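# Lift the glass lid off the saucepan, place beside

## Task

Remove the glass lid from the saucepan and lay it flat on the table next to the pan, with its handle pointing upward.

## Robot and tools

ROBOT. Two six-joint arms, left_arm and right_arm, each ending in a two-finger gripper with a wrist camera mount. Joint order for every row and every per-joint list: waist, shoulder, elbow, wrist pitch, wrist yaw, wrist roll. Stated ranges (rad): waist -2.880 to 2.880, shoulder 0.000 to 3.142, elbow 0.000 to 3.019, wrist pitch -1.693 to 1.571, wrist yaw -1.571 to 1.571, wrist roll -2.094 to 2.094. A real end may differ from the stated one by up to 0.084 rad. The drives are cheap: expect gear play, twist under load and weak wrists.

FRAMES. Scene frame: origin at table-top height midway between the nominal bases, +z up, +x outward over the table, left_arm on the +y side (image left/right do not follow arm names). Calibrated bases in the scene frame: left_arm at (-0.034, +0.356, 0), right_arm at (+0.015, -0.335, 0), both essentially unrotated with +z up. Each arm's end_effector_position (m) and end_effector_quat_wxyz are given in that arm's own base frame and can be a few cm off, worse at long reach. The end-effector point sits between the finger pads about 1 cm behind the tips; fingers point along gripper +z and close along gripper y.

ROW FORMAT. Every row is one flat list of 14 numbers, each in [-1, 1], covering both arms even if one stays still: left_arm's 6 joint values then its opening, then right_arm's 6 joint values then its opening. Joint values are offsets, not poses: they count from the Joint targets reported at the start of that action (or move), scaled so 1.0 equals 2.811 rad (waist, shoulder), 2.53 (elbow), 2.575 (wrist pitch), 8.12 (wrist yaw), 9.528 (wrist roll). Repeating an offset moves the joint further. Send 0 to hold an arm's targets. Opening is absolute: +1 fully open (0.094 m pad gap), -1 closed; to leave a gripper unchanged resend its current command, since 0 means half closed.

execute_actions(actions, cameras). actions is a list of actions; each action is a table of up to 15 rows, one per 1/30 s step, and a short table repeats its last row to fill 15 steps (0.5 s). An empty list just returns state and images. An action asking any joint more than 0.084 rad beyond its range is refused for both arms; a malformed action or a failing first action rejects the whole call. cameras: list of names (cam_head_left, cam_head_right), null/omitted or ["all"] for all, [] for none; an unknown name invalidates the call.

move(target, speed, blend, opening_speed, blocking, cameras). target is one 14-number row or a list of up to 15 rows; every row is an offset from the same starting Joint targets, not from the previous row. All joints are interpolated together, so the gripper traces a curve; no obstacle avoidance. speed: rad/s for the joint with the farthest to travel, 0.01 to 12.57, default 0.5, one value or one per target. blend: corner rounding in rad for lists, default 0. opening_speed: rate of the finger command on the -1..+1 scale per second, at least 0.2; use a low value to close gently. Paths are at least 0.5 s and cut off after 10 s. blocking=false returns after about 0.5 s while the motion continues. The result adds a move: line: done, off_target (resting more than 0.035 rad from target), moving, held or fault, plus limits=held if steps were withheld. Neither done nor off_target tells you about contact.

wait(seconds 0 to 10): let the scene run holding commands. stop(): brake a running move. zoom_image(camera, region): region [x0, y0, x1, y1] in pixels of the latest cam_head_left or cam_head_right image (896x504), at most 504x504. read_manual(section): licence texts only. finished_scene(): ends the scene permanently; the lid must stay in place unassisted.

RESULT LINES. Joint positions and Joint velocities: per arm, six joints (rad, rad/s) then pad gap (m). Joint targets: the base for your next offsets. Joint torques: drive outputs including gravity, with offsets and noise; numbers 3 and 4 wrap at ±28 N m. grip_measured: measured opening on the command scale (reads slightly wide when empty; narrower than the part under squeeze). grip_effort_nm: gripper motor effort, negative closing; not a pad force. Tool commands: current finger commands. "joint sent to its limit": a joint reached its real end. "joint command not followed": the clearance check altered that arm's targets. MOTOR HOT warns of overheating; OVER-TEMPERATURE FAULT means that arm went limp for 30-60 s or more.

LIMITS ON MOTION. Each joint's target can lead its measured angle only by a fixed amount, and targets that would move the gripper more than 110 mm from its current spot are scaled back, so big motions take several actions. Very small turns may not start.

CAUTIONS. The lid is glass: approach slowly, close with a low opening_speed, and grip firmly enough (about 50-64 N per pad at full squeeze) without slamming. Do not drop the lid, release it while moving, or let it or anything leave the table. Avoid hard hits, fast contacts and targets pressed far past contact; to end a push, command targets back past the measured positions. Never let the arms or grippers collide or close on each other. Avoid long stretched-out holds or pushing against unreachable poses, which heat motors. Loose objects may be nudged occasionally; check the cameras before finishing.

Each tool is called after "Call:" in YAML: its name, and indented under it one key for each argument.

## Session

Call:
execute_actions:
  actions: []

Scene clock: 0.00 s.
left_arm: end_effector_position=(+0.6969, +0.3221, +0.1604) grip_measured=+1.000 grip_effort_nm=n/a end_effector_quat_wxyz=(+0.363, -0.072, +0.809, +0.457) | right_arm: end_effector_position=(+0.5081, +0.5275, +0.2145) grip_measured=+1.000 grip_effort_nm=n/a end_effector_quat_wxyz=(+0.311, -0.192, +0.927, -0.088)
Joint positions: left_arm=[0.298 2.004 1.45 0.143 -0.647 0.554 0.094] | right_arm=[0.926 2.06 2.023 -1.137 0.54 0.406 0.094]
Joint velocities: within noise
Joint torques (N m): no reading
Heat: left arm: hottest waist 30 °C; right arm: hottest waist 29 °C.
Joint targets: left_arm=[0.298 1.989 1.483 0.156 -0.653 0.550] | right_arm=[0.926 2.050 2.057 -1.129 0.545 0.411]
Tool commands: left_gripper/opening=+1.0 right_gripper/opening=+1.0

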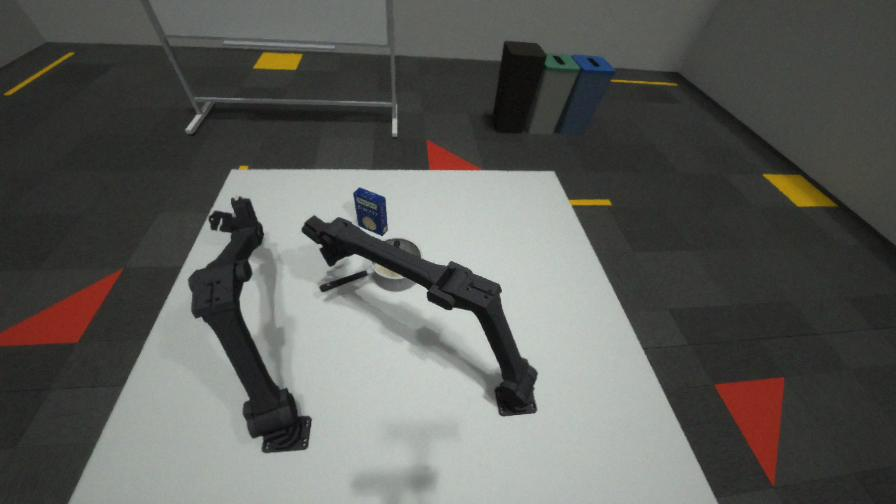

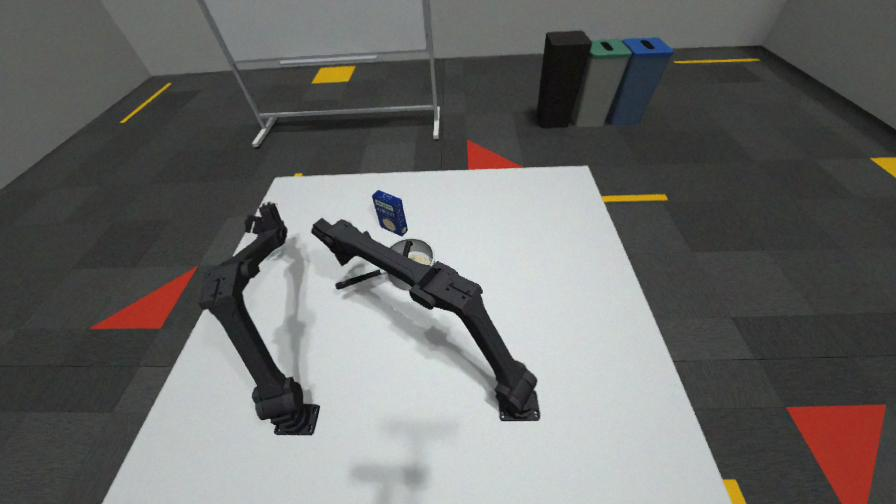

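Call:
move:
  target:
    - [0,0,0,0,0,0,1,0,-0.16,-0.181,-0.171,-0.0671,-0.0431,1]
    - [0,0,0,0,0,0,1,-0.35,-0.16,-0.181,-0.171,-0.0671,-0.0431,1]
  speed: 1.0
  blend: 0.2

Call:
zoom_image:
  camera: "cam_head_left"
  region: [280, 160, 500, 320]

Call:
zoom_image:
  camera: "cam_head_right"
  region: [280, 160, 500, 320]

Scene clock: 60.37 s.
left_arm: end_effector_position=(+0.6969, +0.3221, +0.1604) grip_measured=+1.000 grip_effort_nm=-0.007 end_effector_quat_wxyz=(+0.363, -0.072, +0.809, +0.457) | right_arm: end_effector_position=(+0.4825, -0.0314, +0.2568) grip_measured=+1.000 grip_effort_nm=0.017 end_effector_quat_wxyz=(-0.002, +0.037, +0.999, +0.002)
Joint positions: left_arm=[0.298 2.004 1.45 0.143 -0.647 0.554 0.094] | right_arm=[-0.065 1.604 1.594 -1.563 -0.003 0.009 0.094]
Joint velocities: within noise
Joint torques (N m): left_arm=[-1.9 -20.13 10.99 1.59 0.02 -0.01] | right_arm=[1.55 -13.86 8.08 -0.62 -0.11 -0.18]
Heat: left arm: hottest elbow 36 °C; right arm: hottest shoulder 33 °C.
Joint targets: left_arm=[0.298 1.989 1.483 0.156 -0.653 0.550] | right_arm=[-0.058 1.600 1.599 -1.569 0.000 0.000]
move: done

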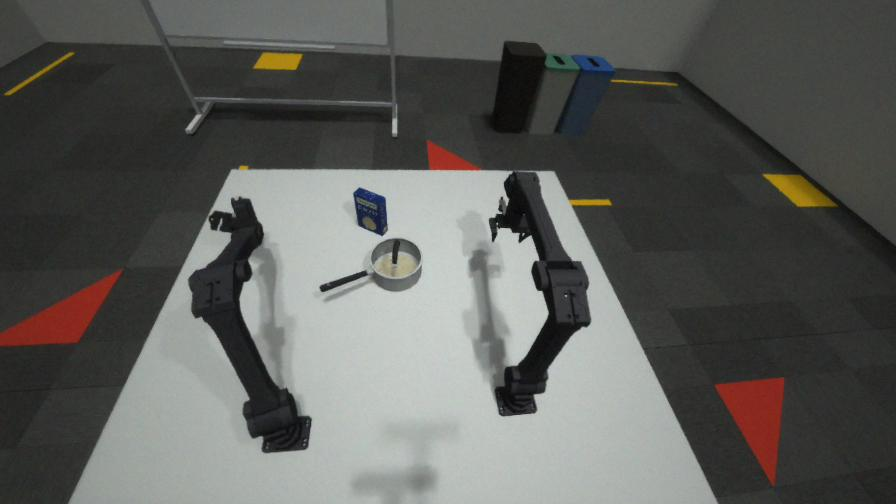

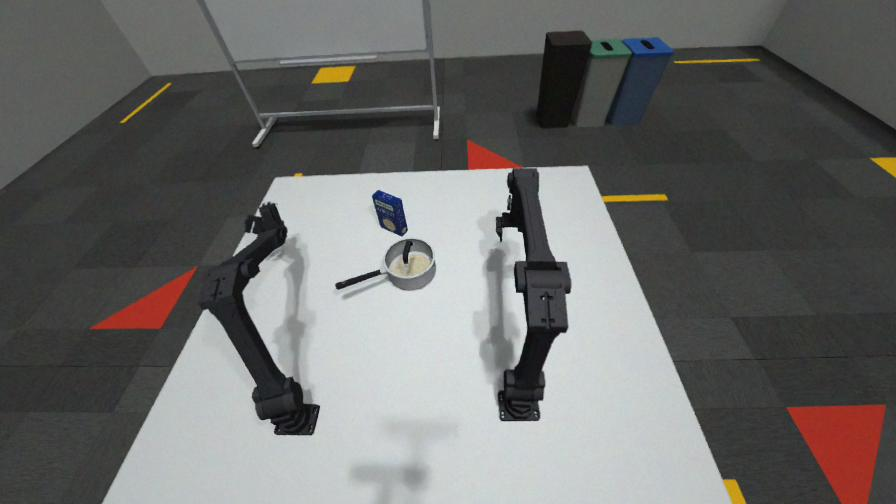

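Scaled by 2.291 from the camera's 896x504 image, which has a finer 1280x720 frame.

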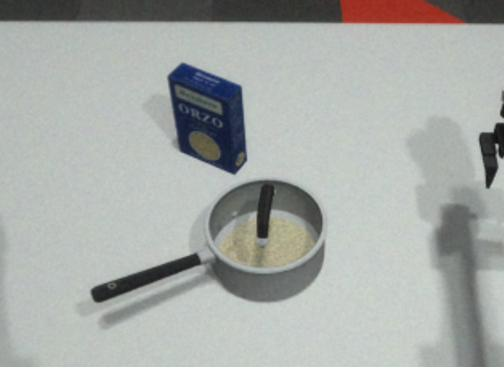

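Scaled by 2.291 from the camera's 896x504 image, which has a finer 1280x720 frame.

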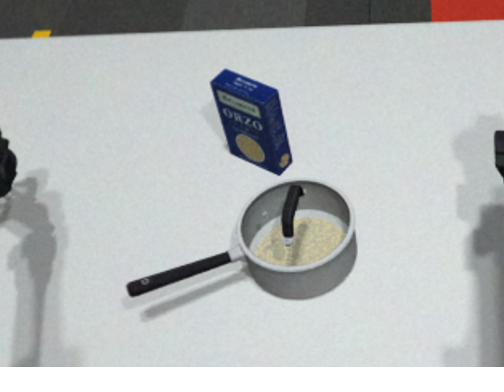

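Call:
zoom_image:
  camera: "cam_head_left"
  region: [365, 230, 429, 294]

Call:
zoom_image:
  camera: "cam_head_right"
  region: [378, 230, 442, 294]

Scaled by 7.875 from the camera's 896x504 image, which has a finer 1280x720 frame.

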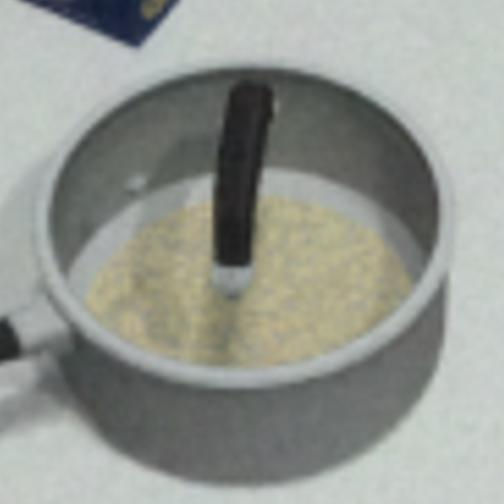

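Scaled by 7.875 from the camera's 896x504 image, which has a finer 1280x720 frame.

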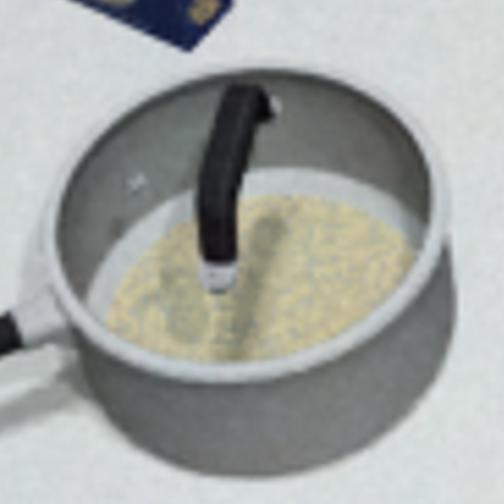

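Call:
move:
  target: [0,0,0,0,0,0,1,0.2110,0.1772,0.2206,-0.0237,0,0.0761,1]
  speed: 0.8

Call:
zoom_image:
  camera: "cam_head_left"
  region: [320, 180, 480, 300]

Call:
zoom_image:
  camera: "cam_head_right"
  region: [320, 180, 480, 300]

Scene clock: 153.43 s.
left_arm: end_effector_position=(+0.6969, +0.3221, +0.1604) grip_measured=+1.000 grip_effort_nm=-0.007 end_effector_quat_wxyz=(+0.363, -0.072, +0.809, +0.457) | right_arm: end_effector_position=(+0.5526, +0.3223, +0.1861) grip_measured=+0.999 grip_effort_nm=0.056 end_effector_quat_wxyz=(-0.018, +0.090, +0.996, -0.012)
Joint positions: left_arm=[0.298 2.004 1.45 0.143 -0.647 0.554 0.094] | right_arm=[0.528 2.089 2.104 -1.629 -0.002 0.708 0.094]
Joint velocities: within noise
Joint torques (N m): left_arm=[-1.9 -20.25 11.02 1.61 0.03 -0.01] | right_arm=[1.14 -19.55 11.74 -0.35 -0.12 0.04]
Heat: left arm: hottest elbow 38 °C; right arm: hottest shoulder 32 °C.
Joint targets: left_arm=[0.298 1.989 1.483 0.156 -0.653 0.550] | right_arm=[0.535 2.099 2.157 -1.630 0.000 0.725]
move: off_target (right_arm); right_arm: the elbow is farthest, 0.053 rad from its target

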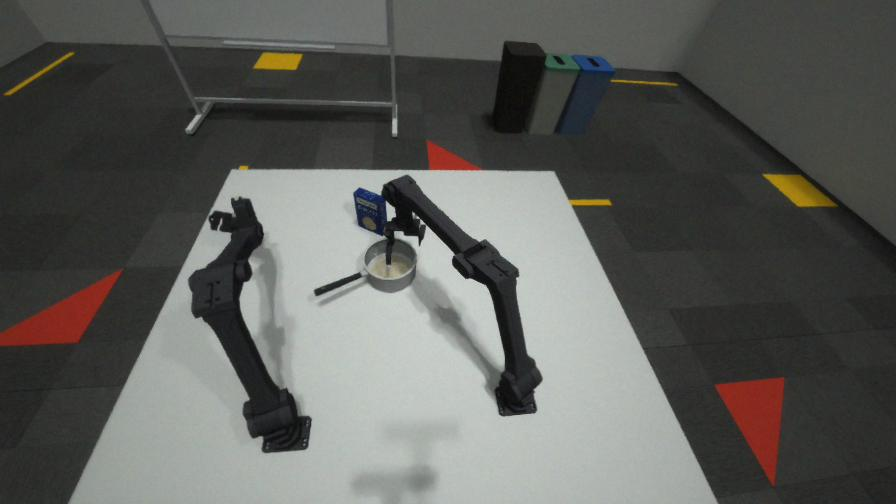

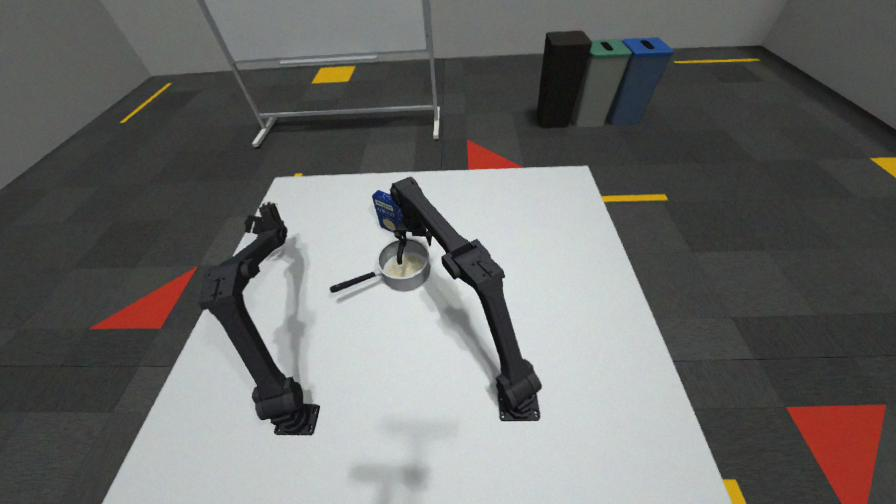

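Scaled by 3.150 from the camera's 896x504 image, which has a finer 1280x720 frame.

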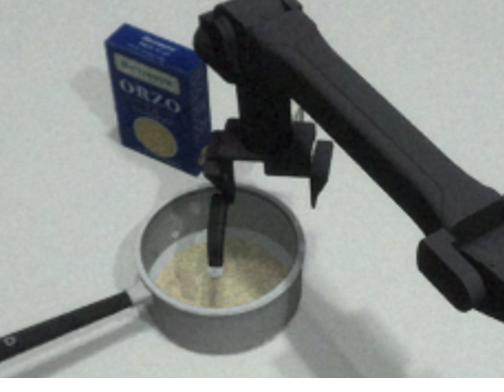

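Scaled by 3.150 from the camera's 896x504 image, which has a finer 1280x720 frame.

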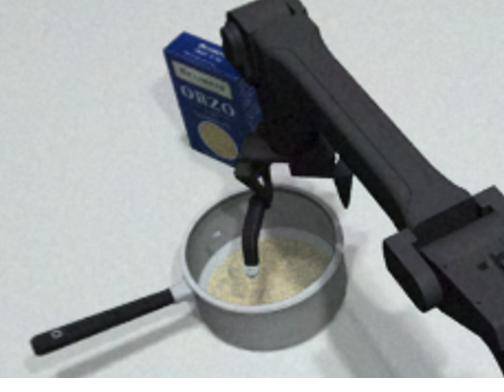

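Call:
zoom_image:
  camera: "cam_head_left"
  region: [360, 220, 430, 300]

Call:
zoom_image:
  camera: "cam_head_right"
  region: [370, 220, 440, 300]

Scaled by 6.300 from the camera's 896x504 image, which has a finer 1280x720 frame.

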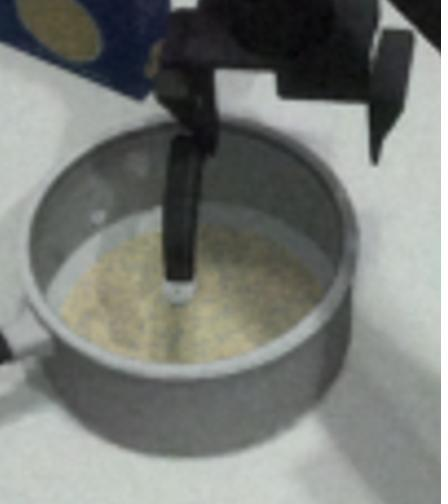

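Scaled by 6.300 from the camera's 896x504 image, which has a finer 1280x720 frame.

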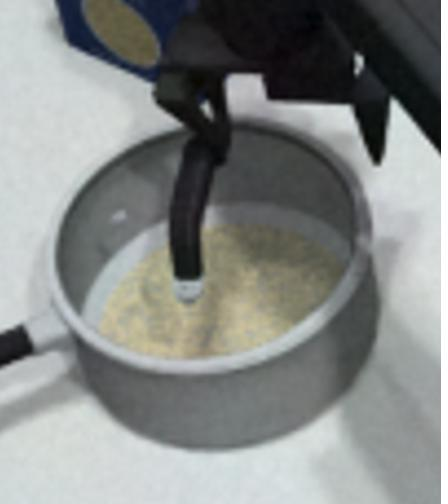

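Call:
move:
  target:
    - [0,0,0,0,0,0,1,0,-0.0427,0,0.0,0,0,1]
    - [0,0,0,0,0,0,1,0.0165,-0.0155,0.0091,0.0746,0,0.0047,1]
  speed: 0.5

Call:
zoom_image:
  camera: "cam_head_left"
  region: [350, 200, 450, 300]

Call:
zoom_image:
  camera: "cam_head_right"
  region: [360, 200, 460, 300]

Scene clock: 220.73 s.
left_arm: end_effector_position=(+0.6969, +0.3221, +0.1604) grip_measured=+1.000 grip_effort_nm=-0.012 end_effector_quat_wxyz=(+0.363, -0.072, +0.809, +0.457) | right_arm: end_effector_position=(+0.5729, +0.3747, +0.2140) grip_measured=+0.999 grip_effort_nm=0.056 end_effector_quat_wxyz=(+0.067, +0.092, +0.992, +0.056)
Joint positions: left_arm=[0.298 2.004 1.45 0.143 -0.647 0.554 0.094] | right_arm=[0.579 2.063 2.126 -1.459 -0.003 0.764 0.094]
Joint velocities: within noise
Joint torques (N m): left_arm=[-1.9 -20.25 11.02 1.59 0.02 -0.01] | right_arm=[0.73 -20.95 12.12 0.84 -0.11 0.01]
Heat: left arm: hottest elbow 38 °C; right arm: hottest elbow 32 °C.
Joint targets: left_arm=[0.298 1.989 1.483 0.156 -0.653 0.550] | right_arm=[0.581 2.055 2.180 -1.438 0.000 0.770]
move: off_target (right_arm); right_arm: the elbow is farthest, 0.054 rad from its target

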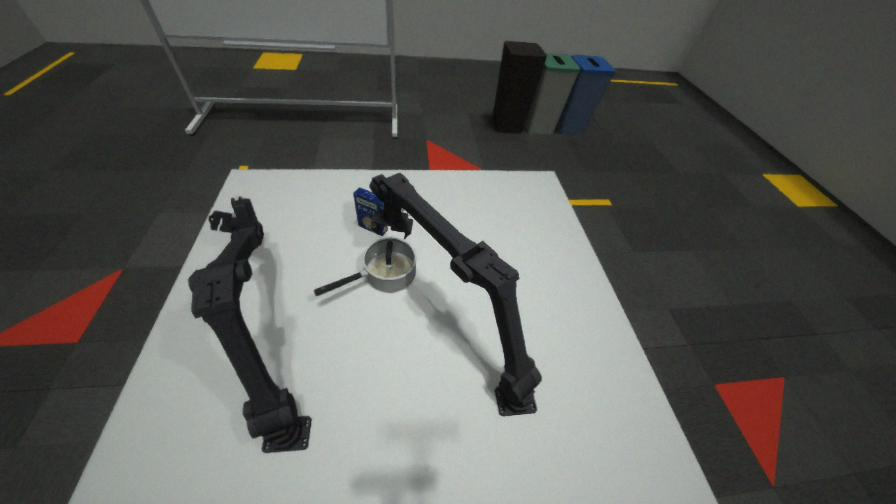

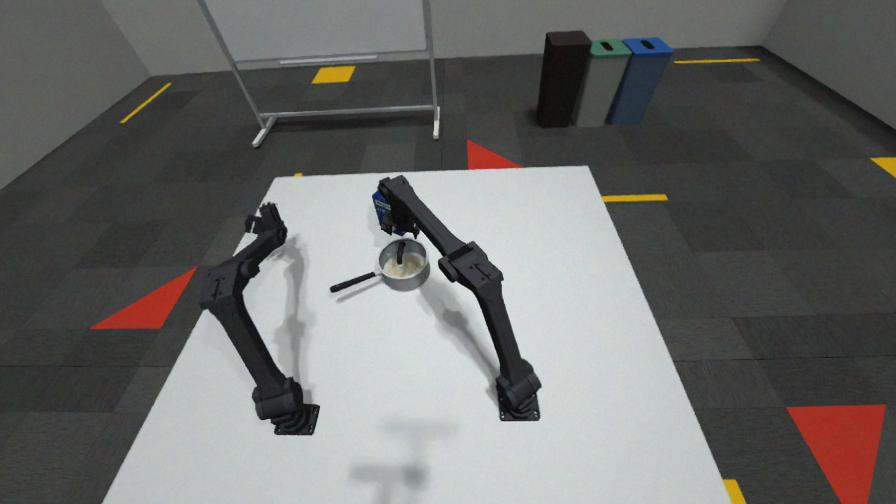

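Scaled by 5.040 from the camera's 896x504 image, which has a finer 1280x720 frame.

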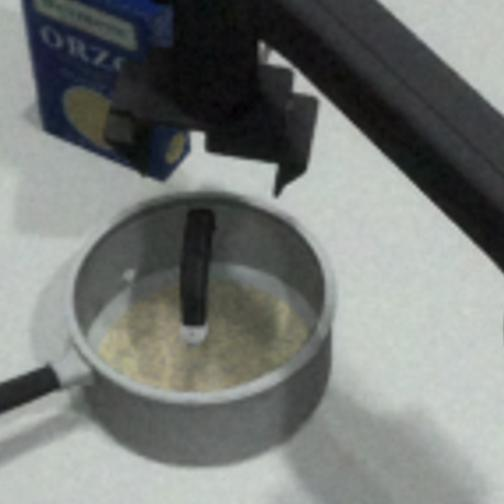

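Scaled by 5.040 from the camera's 896x504 image, which has a finer 1280x720 frame.

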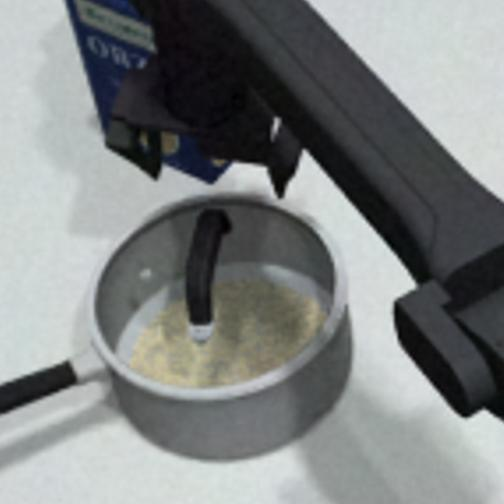

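Call:
move:
  target: [0,0,0,0,0,0,1,0.0036,0.0694,0.0735,-0.0649,0,0.0005,1]
  speed: 0.25

Call:
zoom_image:
  camera: "cam_head_left"
  region: [350, 200, 450, 300]

Call:
zoom_image:
  camera: "cam_head_right"
  region: [360, 200, 460, 300]

Scene clock: 243.53 s.
left_arm: end_effector_position=(+0.6969, +0.3221, +0.1604) grip_measured=+1.000 grip_effort_nm=-0.007 end_effector_quat_wxyz=(+0.363, -0.072, +0.809, +0.457) | right_arm: end_effector_position=(+0.5879, +0.3819, +0.1579) grip_measured=+0.999 grip_effort_nm=0.061 end_effector_quat_wxyz=(+0.010, +0.095, +0.995, +0.010)
Joint positions: left_arm=[0.298 2.004 1.45 0.143 -0.647 0.554 0.094] | right_arm=[0.576 2.252 2.308 -1.6 -0.003 0.765 0.094]
Joint velocities: within noise
Joint torques (N m): left_arm=[-1.85 -20.13 10.97 1.59 0.03 -0.01] | right_arm=[1.49 -22.24 12.05 -0.42 -0.08 0.03]
Heat: left arm: hottest elbow 39 °C; right arm: hottest shoulder 33 °C.
Joint targets: left_arm=[0.298 1.989 1.483 0.156 -0.653 0.550] | right_arm=[0.592 2.250 2.366 -1.605 0.000 0.775]
move: off_target (right_arm); right_arm: the elbow is farthest, 0.058 rad from its target

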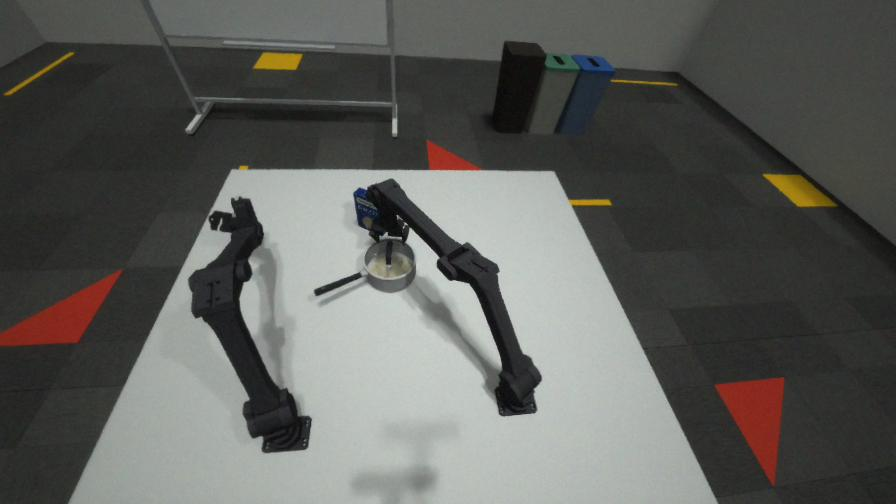

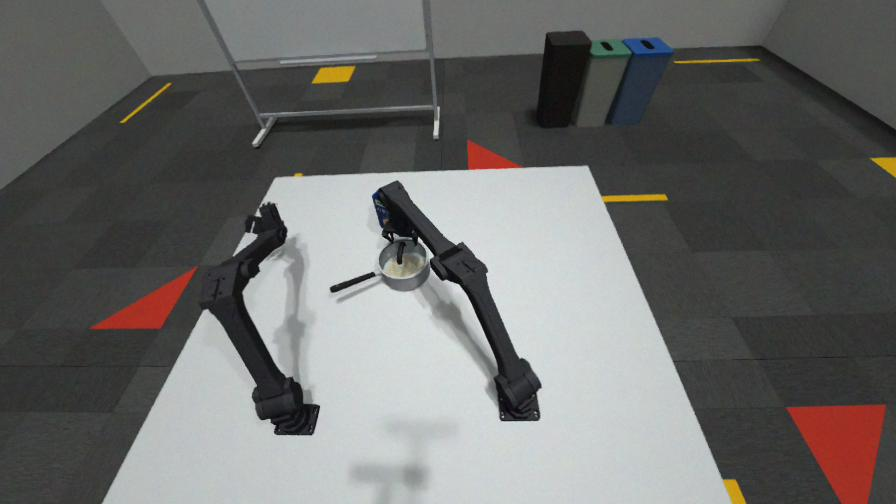

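Scaled by 5.040 from the camera's 896x504 image, which has a finer 1280x720 frame.

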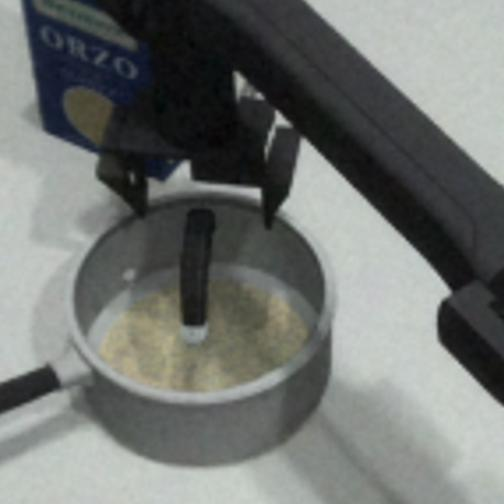

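Scaled by 5.040 from the camera's 896x504 image, which has a finer 1280x720 frame.

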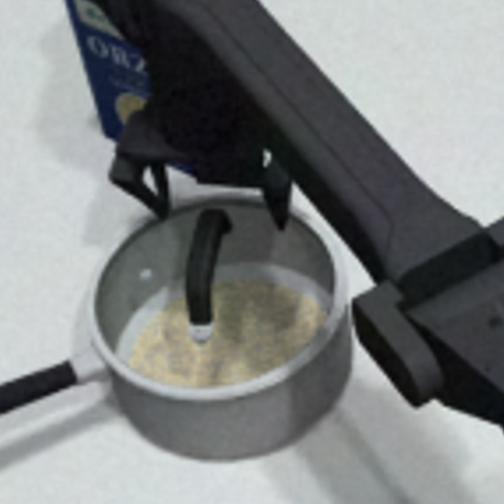

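Call:
move:
  target: [0,0,0,0,0,0,1,0.0117,-0.0270,-0.0553,0.0155,0,0.0042,1]
  speed: 0.25

Call:
zoom_image:
  camera: "cam_head_left"
  region: [350, 200, 450, 300]

Call:
zoom_image:
  camera: "cam_head_right"
  region: [360, 200, 460, 300]

Scene clock: 278.90 s.
left_arm: end_effector_position=(+0.6969, +0.3221, +0.1604) grip_measured=+1.000 grip_effort_nm=-0.007 end_effector_quat_wxyz=(+0.363, -0.072, +0.809, +0.457) | right_arm: end_effector_position=(+0.5571, +0.3969, +0.1577) grip_measured=+0.999 grip_effort_nm=0.056 end_effector_quat_wxyz=(+0.002, +0.089, +0.996, +0.004)
Joint positions: left_arm=[0.298 2.004 1.45 0.143 -0.647 0.554 0.094] | right_arm=[0.619 2.203 2.222 -1.583 -0.003 0.797 0.094]
Joint velocities: within noise
Joint torques (N m): left_arm=[-1.96 -20.19 10.97 1.61 0.01 -0.01] | right_arm=[1.2 -24.35 7.94 0.43 -0.06 0.02]
Heat: left arm: hottest elbow 39 °C; right arm: hottest elbow 37 °C.
Joint targets: left_arm=[0.298 1.989 1.483 0.156 -0.653 0.550] | right_arm=[0.624 2.174 2.226 -1.565 0.000 0.815]
move: done

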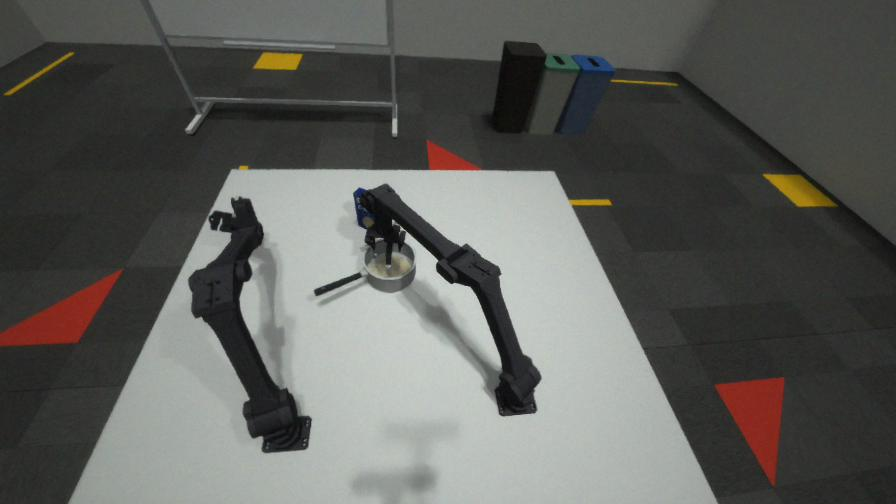

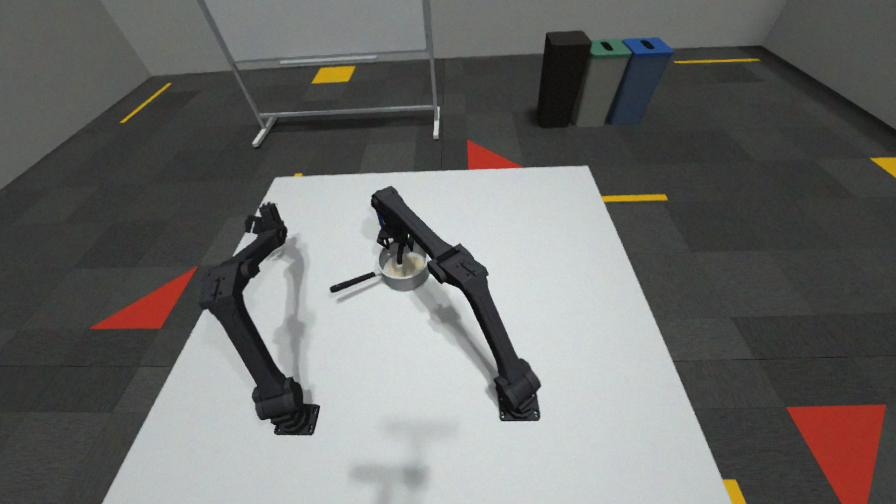

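Scaled by 5.040 from the camera's 896x504 image, which has a finer 1280x720 frame.

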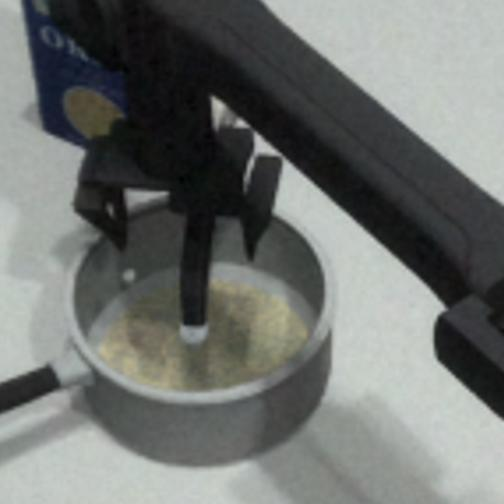

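Scaled by 5.040 from the camera's 896x504 image, which has a finer 1280x720 frame.

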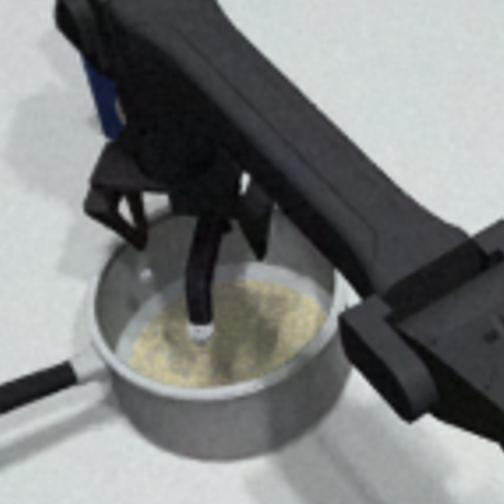

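Call:
move:
  target: [0,0,0,0,0,0,1,-0.0025,0,0,0,0,0,-1]
  speed: 0.25
  opening_speed: 0.5

Call:
zoom_image:
  camera: "cam_head_left"
  region: [350, 200, 450, 300]

Call:
zoom_image:
  camera: "cam_head_right"
  region: [360, 200, 460, 300]

Scene clock: 293.83 s.
left_arm: end_effector_position=(+0.6969, +0.3221, +0.1604) grip_measured=+1.000 grip_effort_nm=-0.012 end_effector_quat_wxyz=(+0.363, -0.072, +0.809, +0.457) | right_arm: end_effector_position=(+0.5615, +0.3926, +0.1582) grip_measured=-0.618 grip_effort_nm=-1.004 end_effector_quat_wxyz=(+0.004, +0.102, +0.995, +0.006)
Joint positions: left_arm=[0.298 2.004 1.45 0.143 -0.647 0.554 0.094] | right_arm=[0.61 2.201 2.221 -1.577 -0.005 0.814 0.018]
Joint velocities: within noise
Joint torques (N m): left_arm=[-1.85 -20.19 11.02 1.61 0.03 -0.02] | right_arm=[1.03 -24 8.16 0.32 0 -0.04]
Heat: left arm: hottest elbow 39 °C; right arm: hottest shoulder 36 °C.
Joint targets: left_arm=[0.298 1.989 1.483 0.156 -0.653 0.550] | right_arm=[0.617 2.174 2.226 -1.565 0.000 0.815]
move: done

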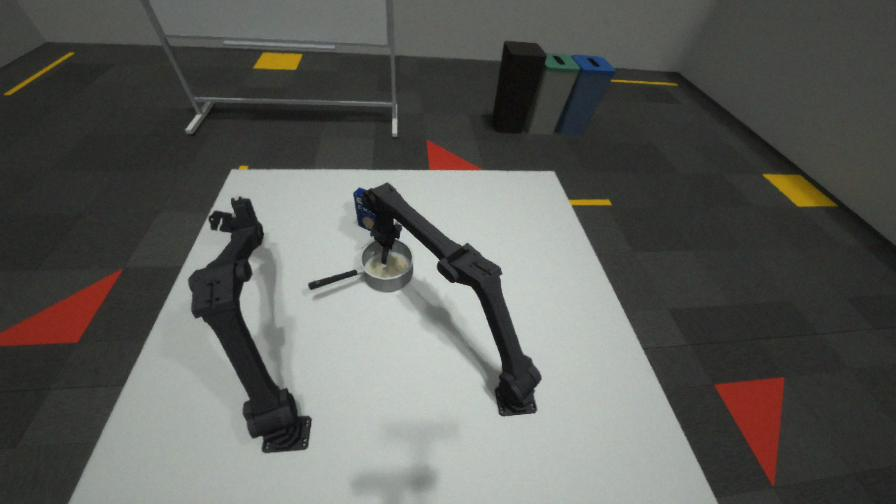

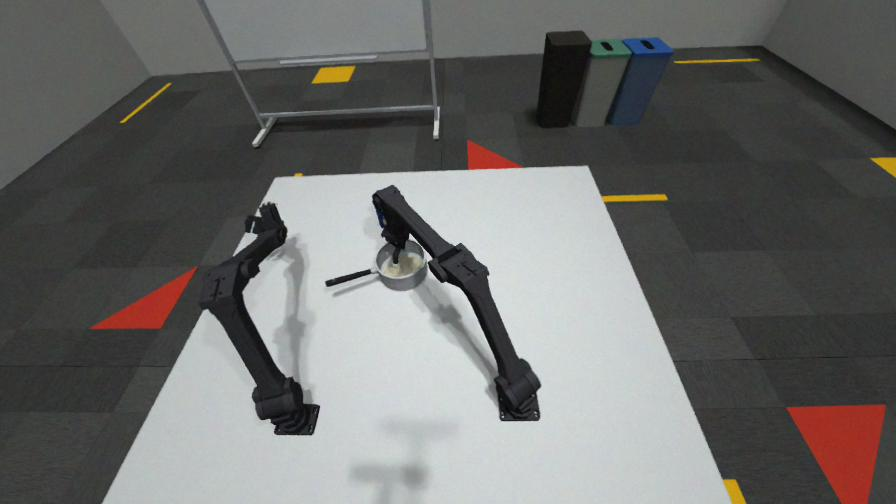

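Scaled by 5.040 from the camera's 896x504 image, which has a finer 1280x720 frame.

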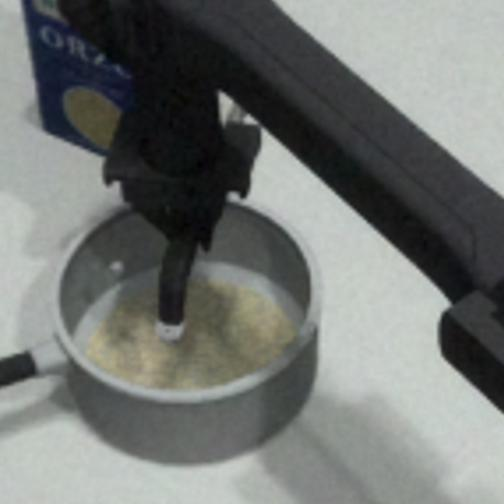

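Scaled by 5.040 from the camera's 896x504 image, which has a finer 1280x720 frame.

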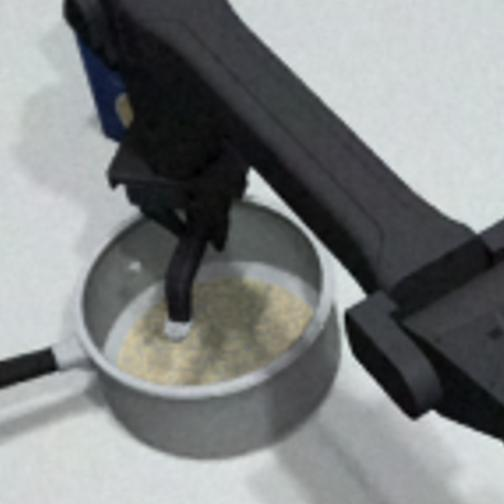

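Call:
move:
  target: [0,0,0,0,0,0,1,0,-0.0228,0.0253,-0.0214,0,0,-1]
  speed: 0.1

Call:
zoom_image:
  camera: "cam_head_left"
  region: [340, 200, 440, 300]

Call:
zoom_image:
  camera: "cam_head_right"
  region: [360, 200, 460, 300]

Scene clock: 308.97 s.
left_arm: end_effector_position=(+0.6969, +0.3221, +0.1604) grip_measured=+1.000 grip_effort_nm=-0.007 end_effector_quat_wxyz=(+0.363, -0.072, +0.809, +0.457) | right_arm: end_effector_position=(+0.5529, +0.3865, +0.1767) grip_measured=-0.619 grip_effort_nm=-1.004 end_effector_quat_wxyz=(+0.004, +0.101, +0.995, -0.001)
Joint positions: left_arm=[0.298 2.004 1.45 0.143 -0.647 0.554 0.094] | right_arm=[0.613 2.172 2.219 -1.614 0.007 0.814 0.018]
Joint velocities: within noise
Joint torques (N m): left_arm=[-1.9 -20.25 11 1.61 0.02 -0.01] | right_arm=[0.67 -26.58 13.04 -0.39 0.03 -0.06]
Heat: left arm: hottest elbow 39 °C; right arm: hottest shoulder 35 °C.
Joint targets: left_arm=[0.298 1.989 1.483 0.156 -0.653 0.550] | right_arm=[0.617 2.110 2.290 -1.620 0.000 0.815]
move: off_target (right_arm); right_arm: the elbow is farthest, 0.071 rad from its target

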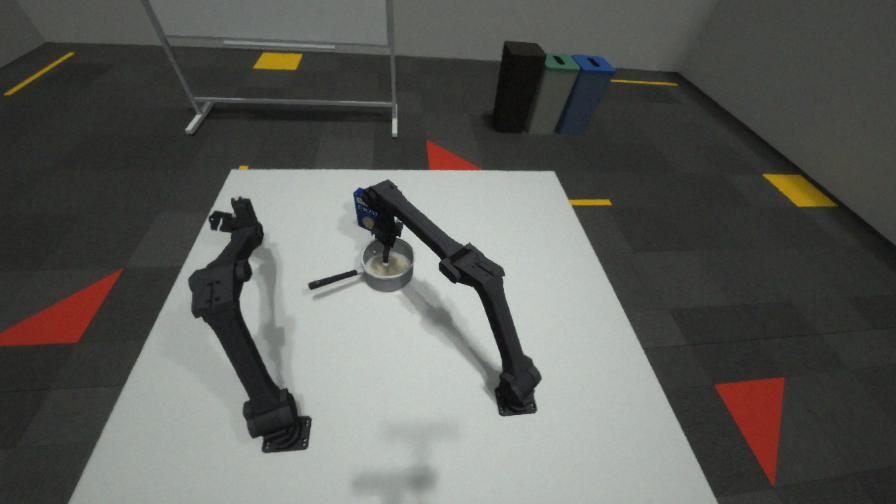

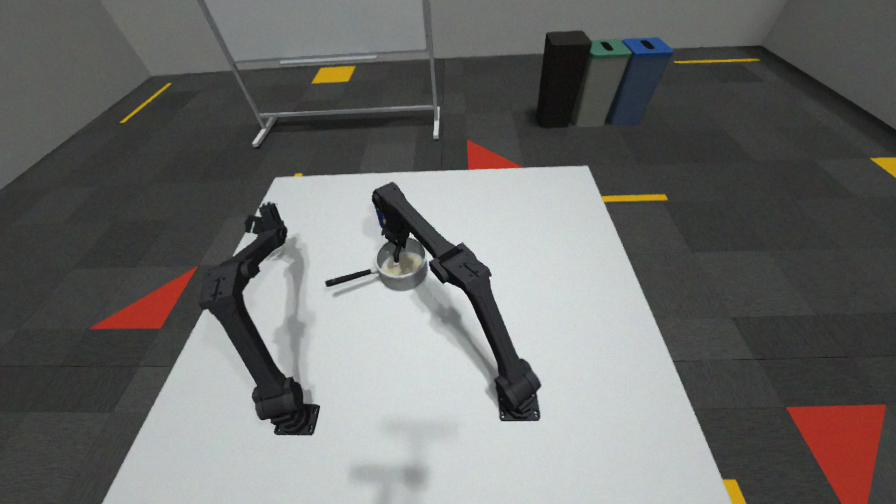

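Scaled by 5.040 from the camera's 896x504 image, which has a finer 1280x720 frame.

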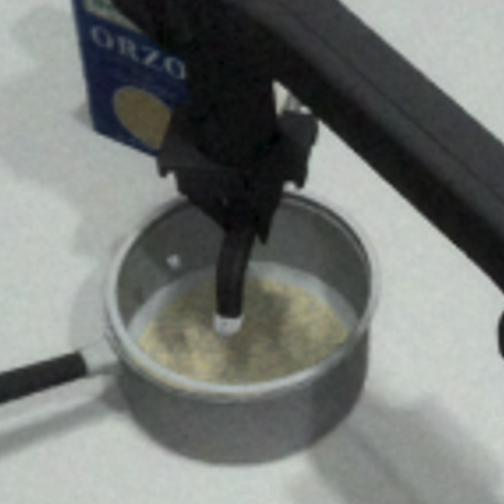

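Scaled by 5.040 from the camera's 896x504 image, which has a finer 1280x720 frame.

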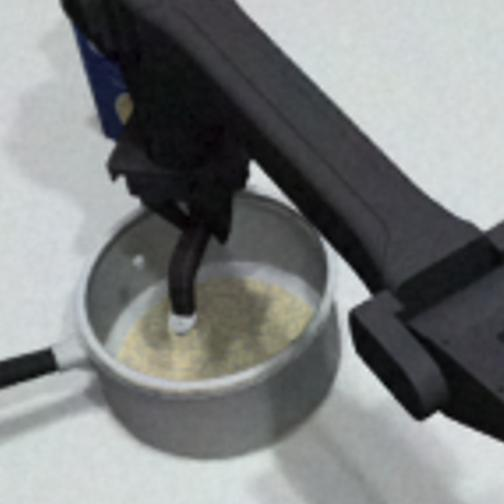

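Call:
move:
  target: [0,0,0,0,0,0,1,0,-0.0285,0.0,-0.0214,0,0,-1]
  speed: 0.12

Call:
zoom_image:
  camera: "cam_head_left"
  region: [340, 200, 440, 300]

Call:
zoom_image:
  camera: "cam_head_right"
  region: [360, 200, 460, 300]

Scene clock: 319.87 s.
left_arm: end_effector_position=(+0.6969, +0.3221, +0.1604) grip_measured=+1.000 grip_effort_nm=-0.002 end_effector_quat_wxyz=(+0.363, -0.072, +0.809, +0.457) | right_arm: end_effector_position=(+0.5361, +0.3747, +0.2356) grip_measured=-0.619 grip_effort_nm=-1.009 end_effector_quat_wxyz=(+0.018, +0.101, +0.995, +0.011)
Joint positions: left_arm=[0.298 2.004 1.45 0.143 -0.647 0.554 0.094] | right_arm=[0.613 2.08 2.219 -1.669 0.007 0.814 0.018]
Joint velocities: within noise
Joint torques (N m): left_arm=[-1.96 -20.07 11 1.59 0.02 -0.01] | right_arm=[0.62 -24.35 13.07 -0.5 -0.02 -0.04]
Heat: left arm: hottest elbow 39 °C; right arm: hottest shoulder 37 °C.
Joint targets: left_arm=[0.298 1.989 1.483 0.156 -0.653 0.550] | right_arm=[0.617 2.030 2.290 -1.675 0.000 0.815]
move: off_target (right_arm); right_arm: the elbow is farthest, 0.071 rad from its target

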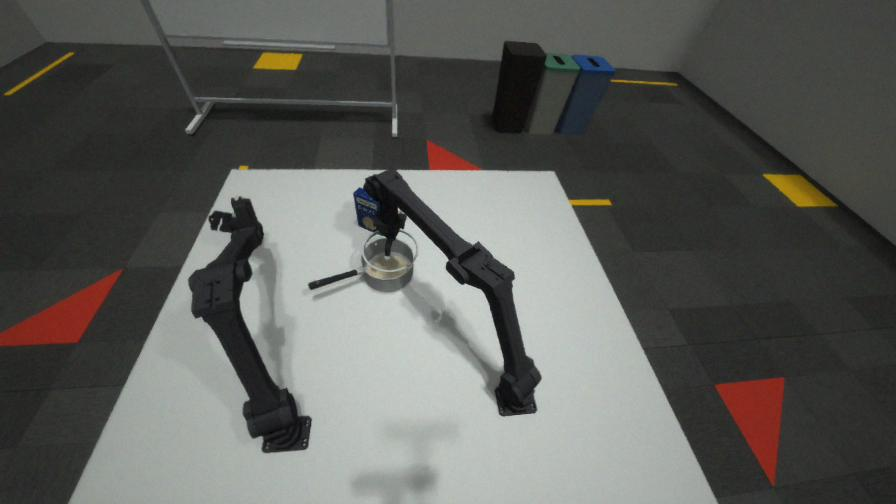

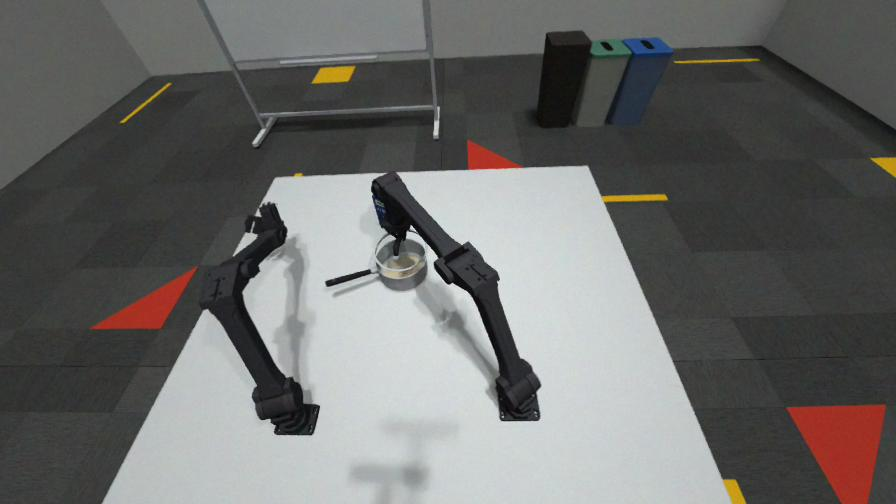

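Scaled by 5.040 from the camera's 896x504 image, which has a finer 1280x720 frame.

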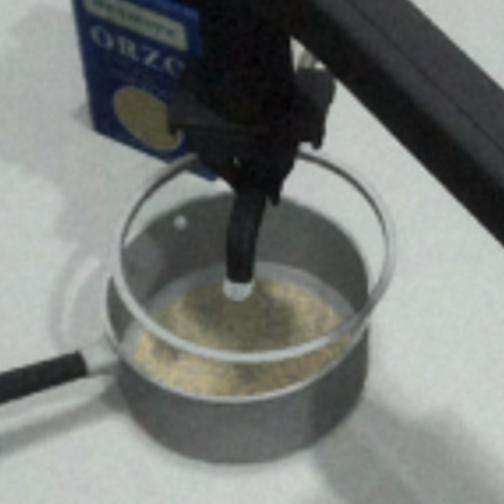

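Scaled by 5.040 from the camera's 896x504 image, which has a finer 1280x720 frame.

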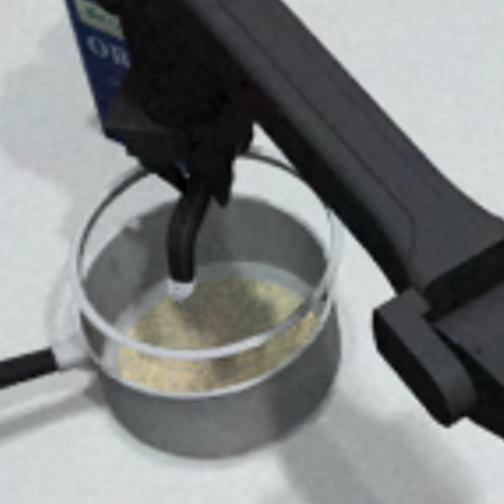

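Call:
move:
  target:
    - [0,0,0,0,0,0,1,-0.184,0,0,0,0,0,-1]
    - [0,0,0,0,0,0,1,-0.184,0.0178,-0.1383,0.1301,0,0,-1]
  speed: [0.35,0.2]

Call:
zoom_image:
  camera: "cam_head_left"
  region: [410, 190, 570, 310]

Call:
zoom_image:
  camera: "cam_head_right"
  region: [410, 190, 570, 310]

Scene clock: 346.90 s.
left_arm: end_effector_position=(+0.6969, +0.3221, +0.1604) grip_measured=+1.000 grip_effort_nm=-0.007 end_effector_quat_wxyz=(+0.363, -0.072, +0.809, +0.457) | right_arm: end_effector_position=(+0.6535, +0.0587, +0.1038) grip_measured=-0.619 grip_effort_nm=-1.004 end_effector_quat_wxyz=(+0.015, +0.353, +0.935, +0.002)
Joint positions: left_arm=[0.298 2.004 1.45 0.143 -0.647 0.554 0.094] | right_arm=[0.093 2.107 1.919 -1.353 0.009 0.814 0.018]
Joint velocities: within noise
Joint torques (N m): left_arm=[-1.96 -20.19 11 1.61 0.02 -0.01] | right_arm=[1.32 -22.3 9.18 0.38 -0.1 -0.05]
Heat: left arm: hottest elbow 39 °C; right arm: hottest elbow 36 °C.
Joint targets: left_arm=[0.298 1.989 1.483 0.156 -0.653 0.550] | right_arm=[0.100 2.080 1.940 -1.340 0.000 0.815]
move: done

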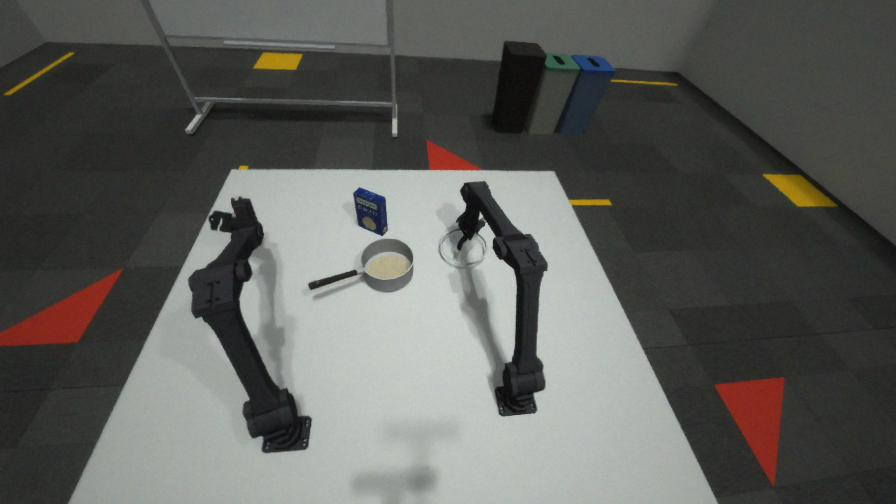

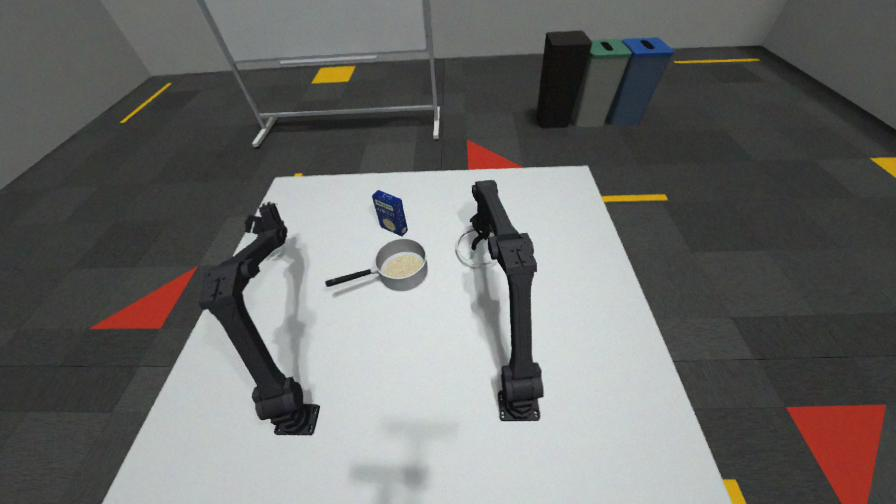

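Scaled by 3.150 from the camera's 896x504 image, which has a finer 1280x720 frame.

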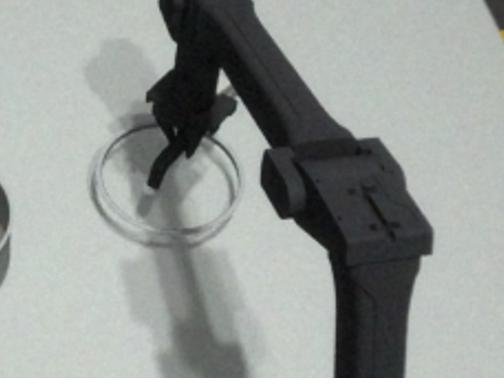

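Scaled by 3.150 from the camera's 896x504 image, which has a finer 1280x720 frame.

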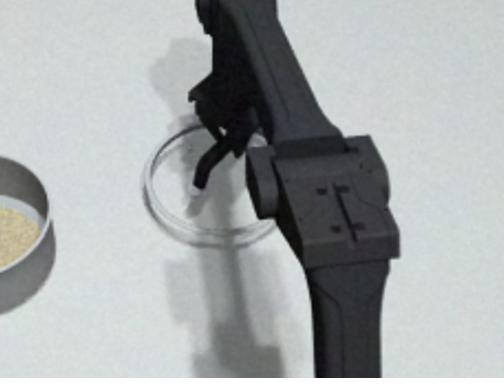

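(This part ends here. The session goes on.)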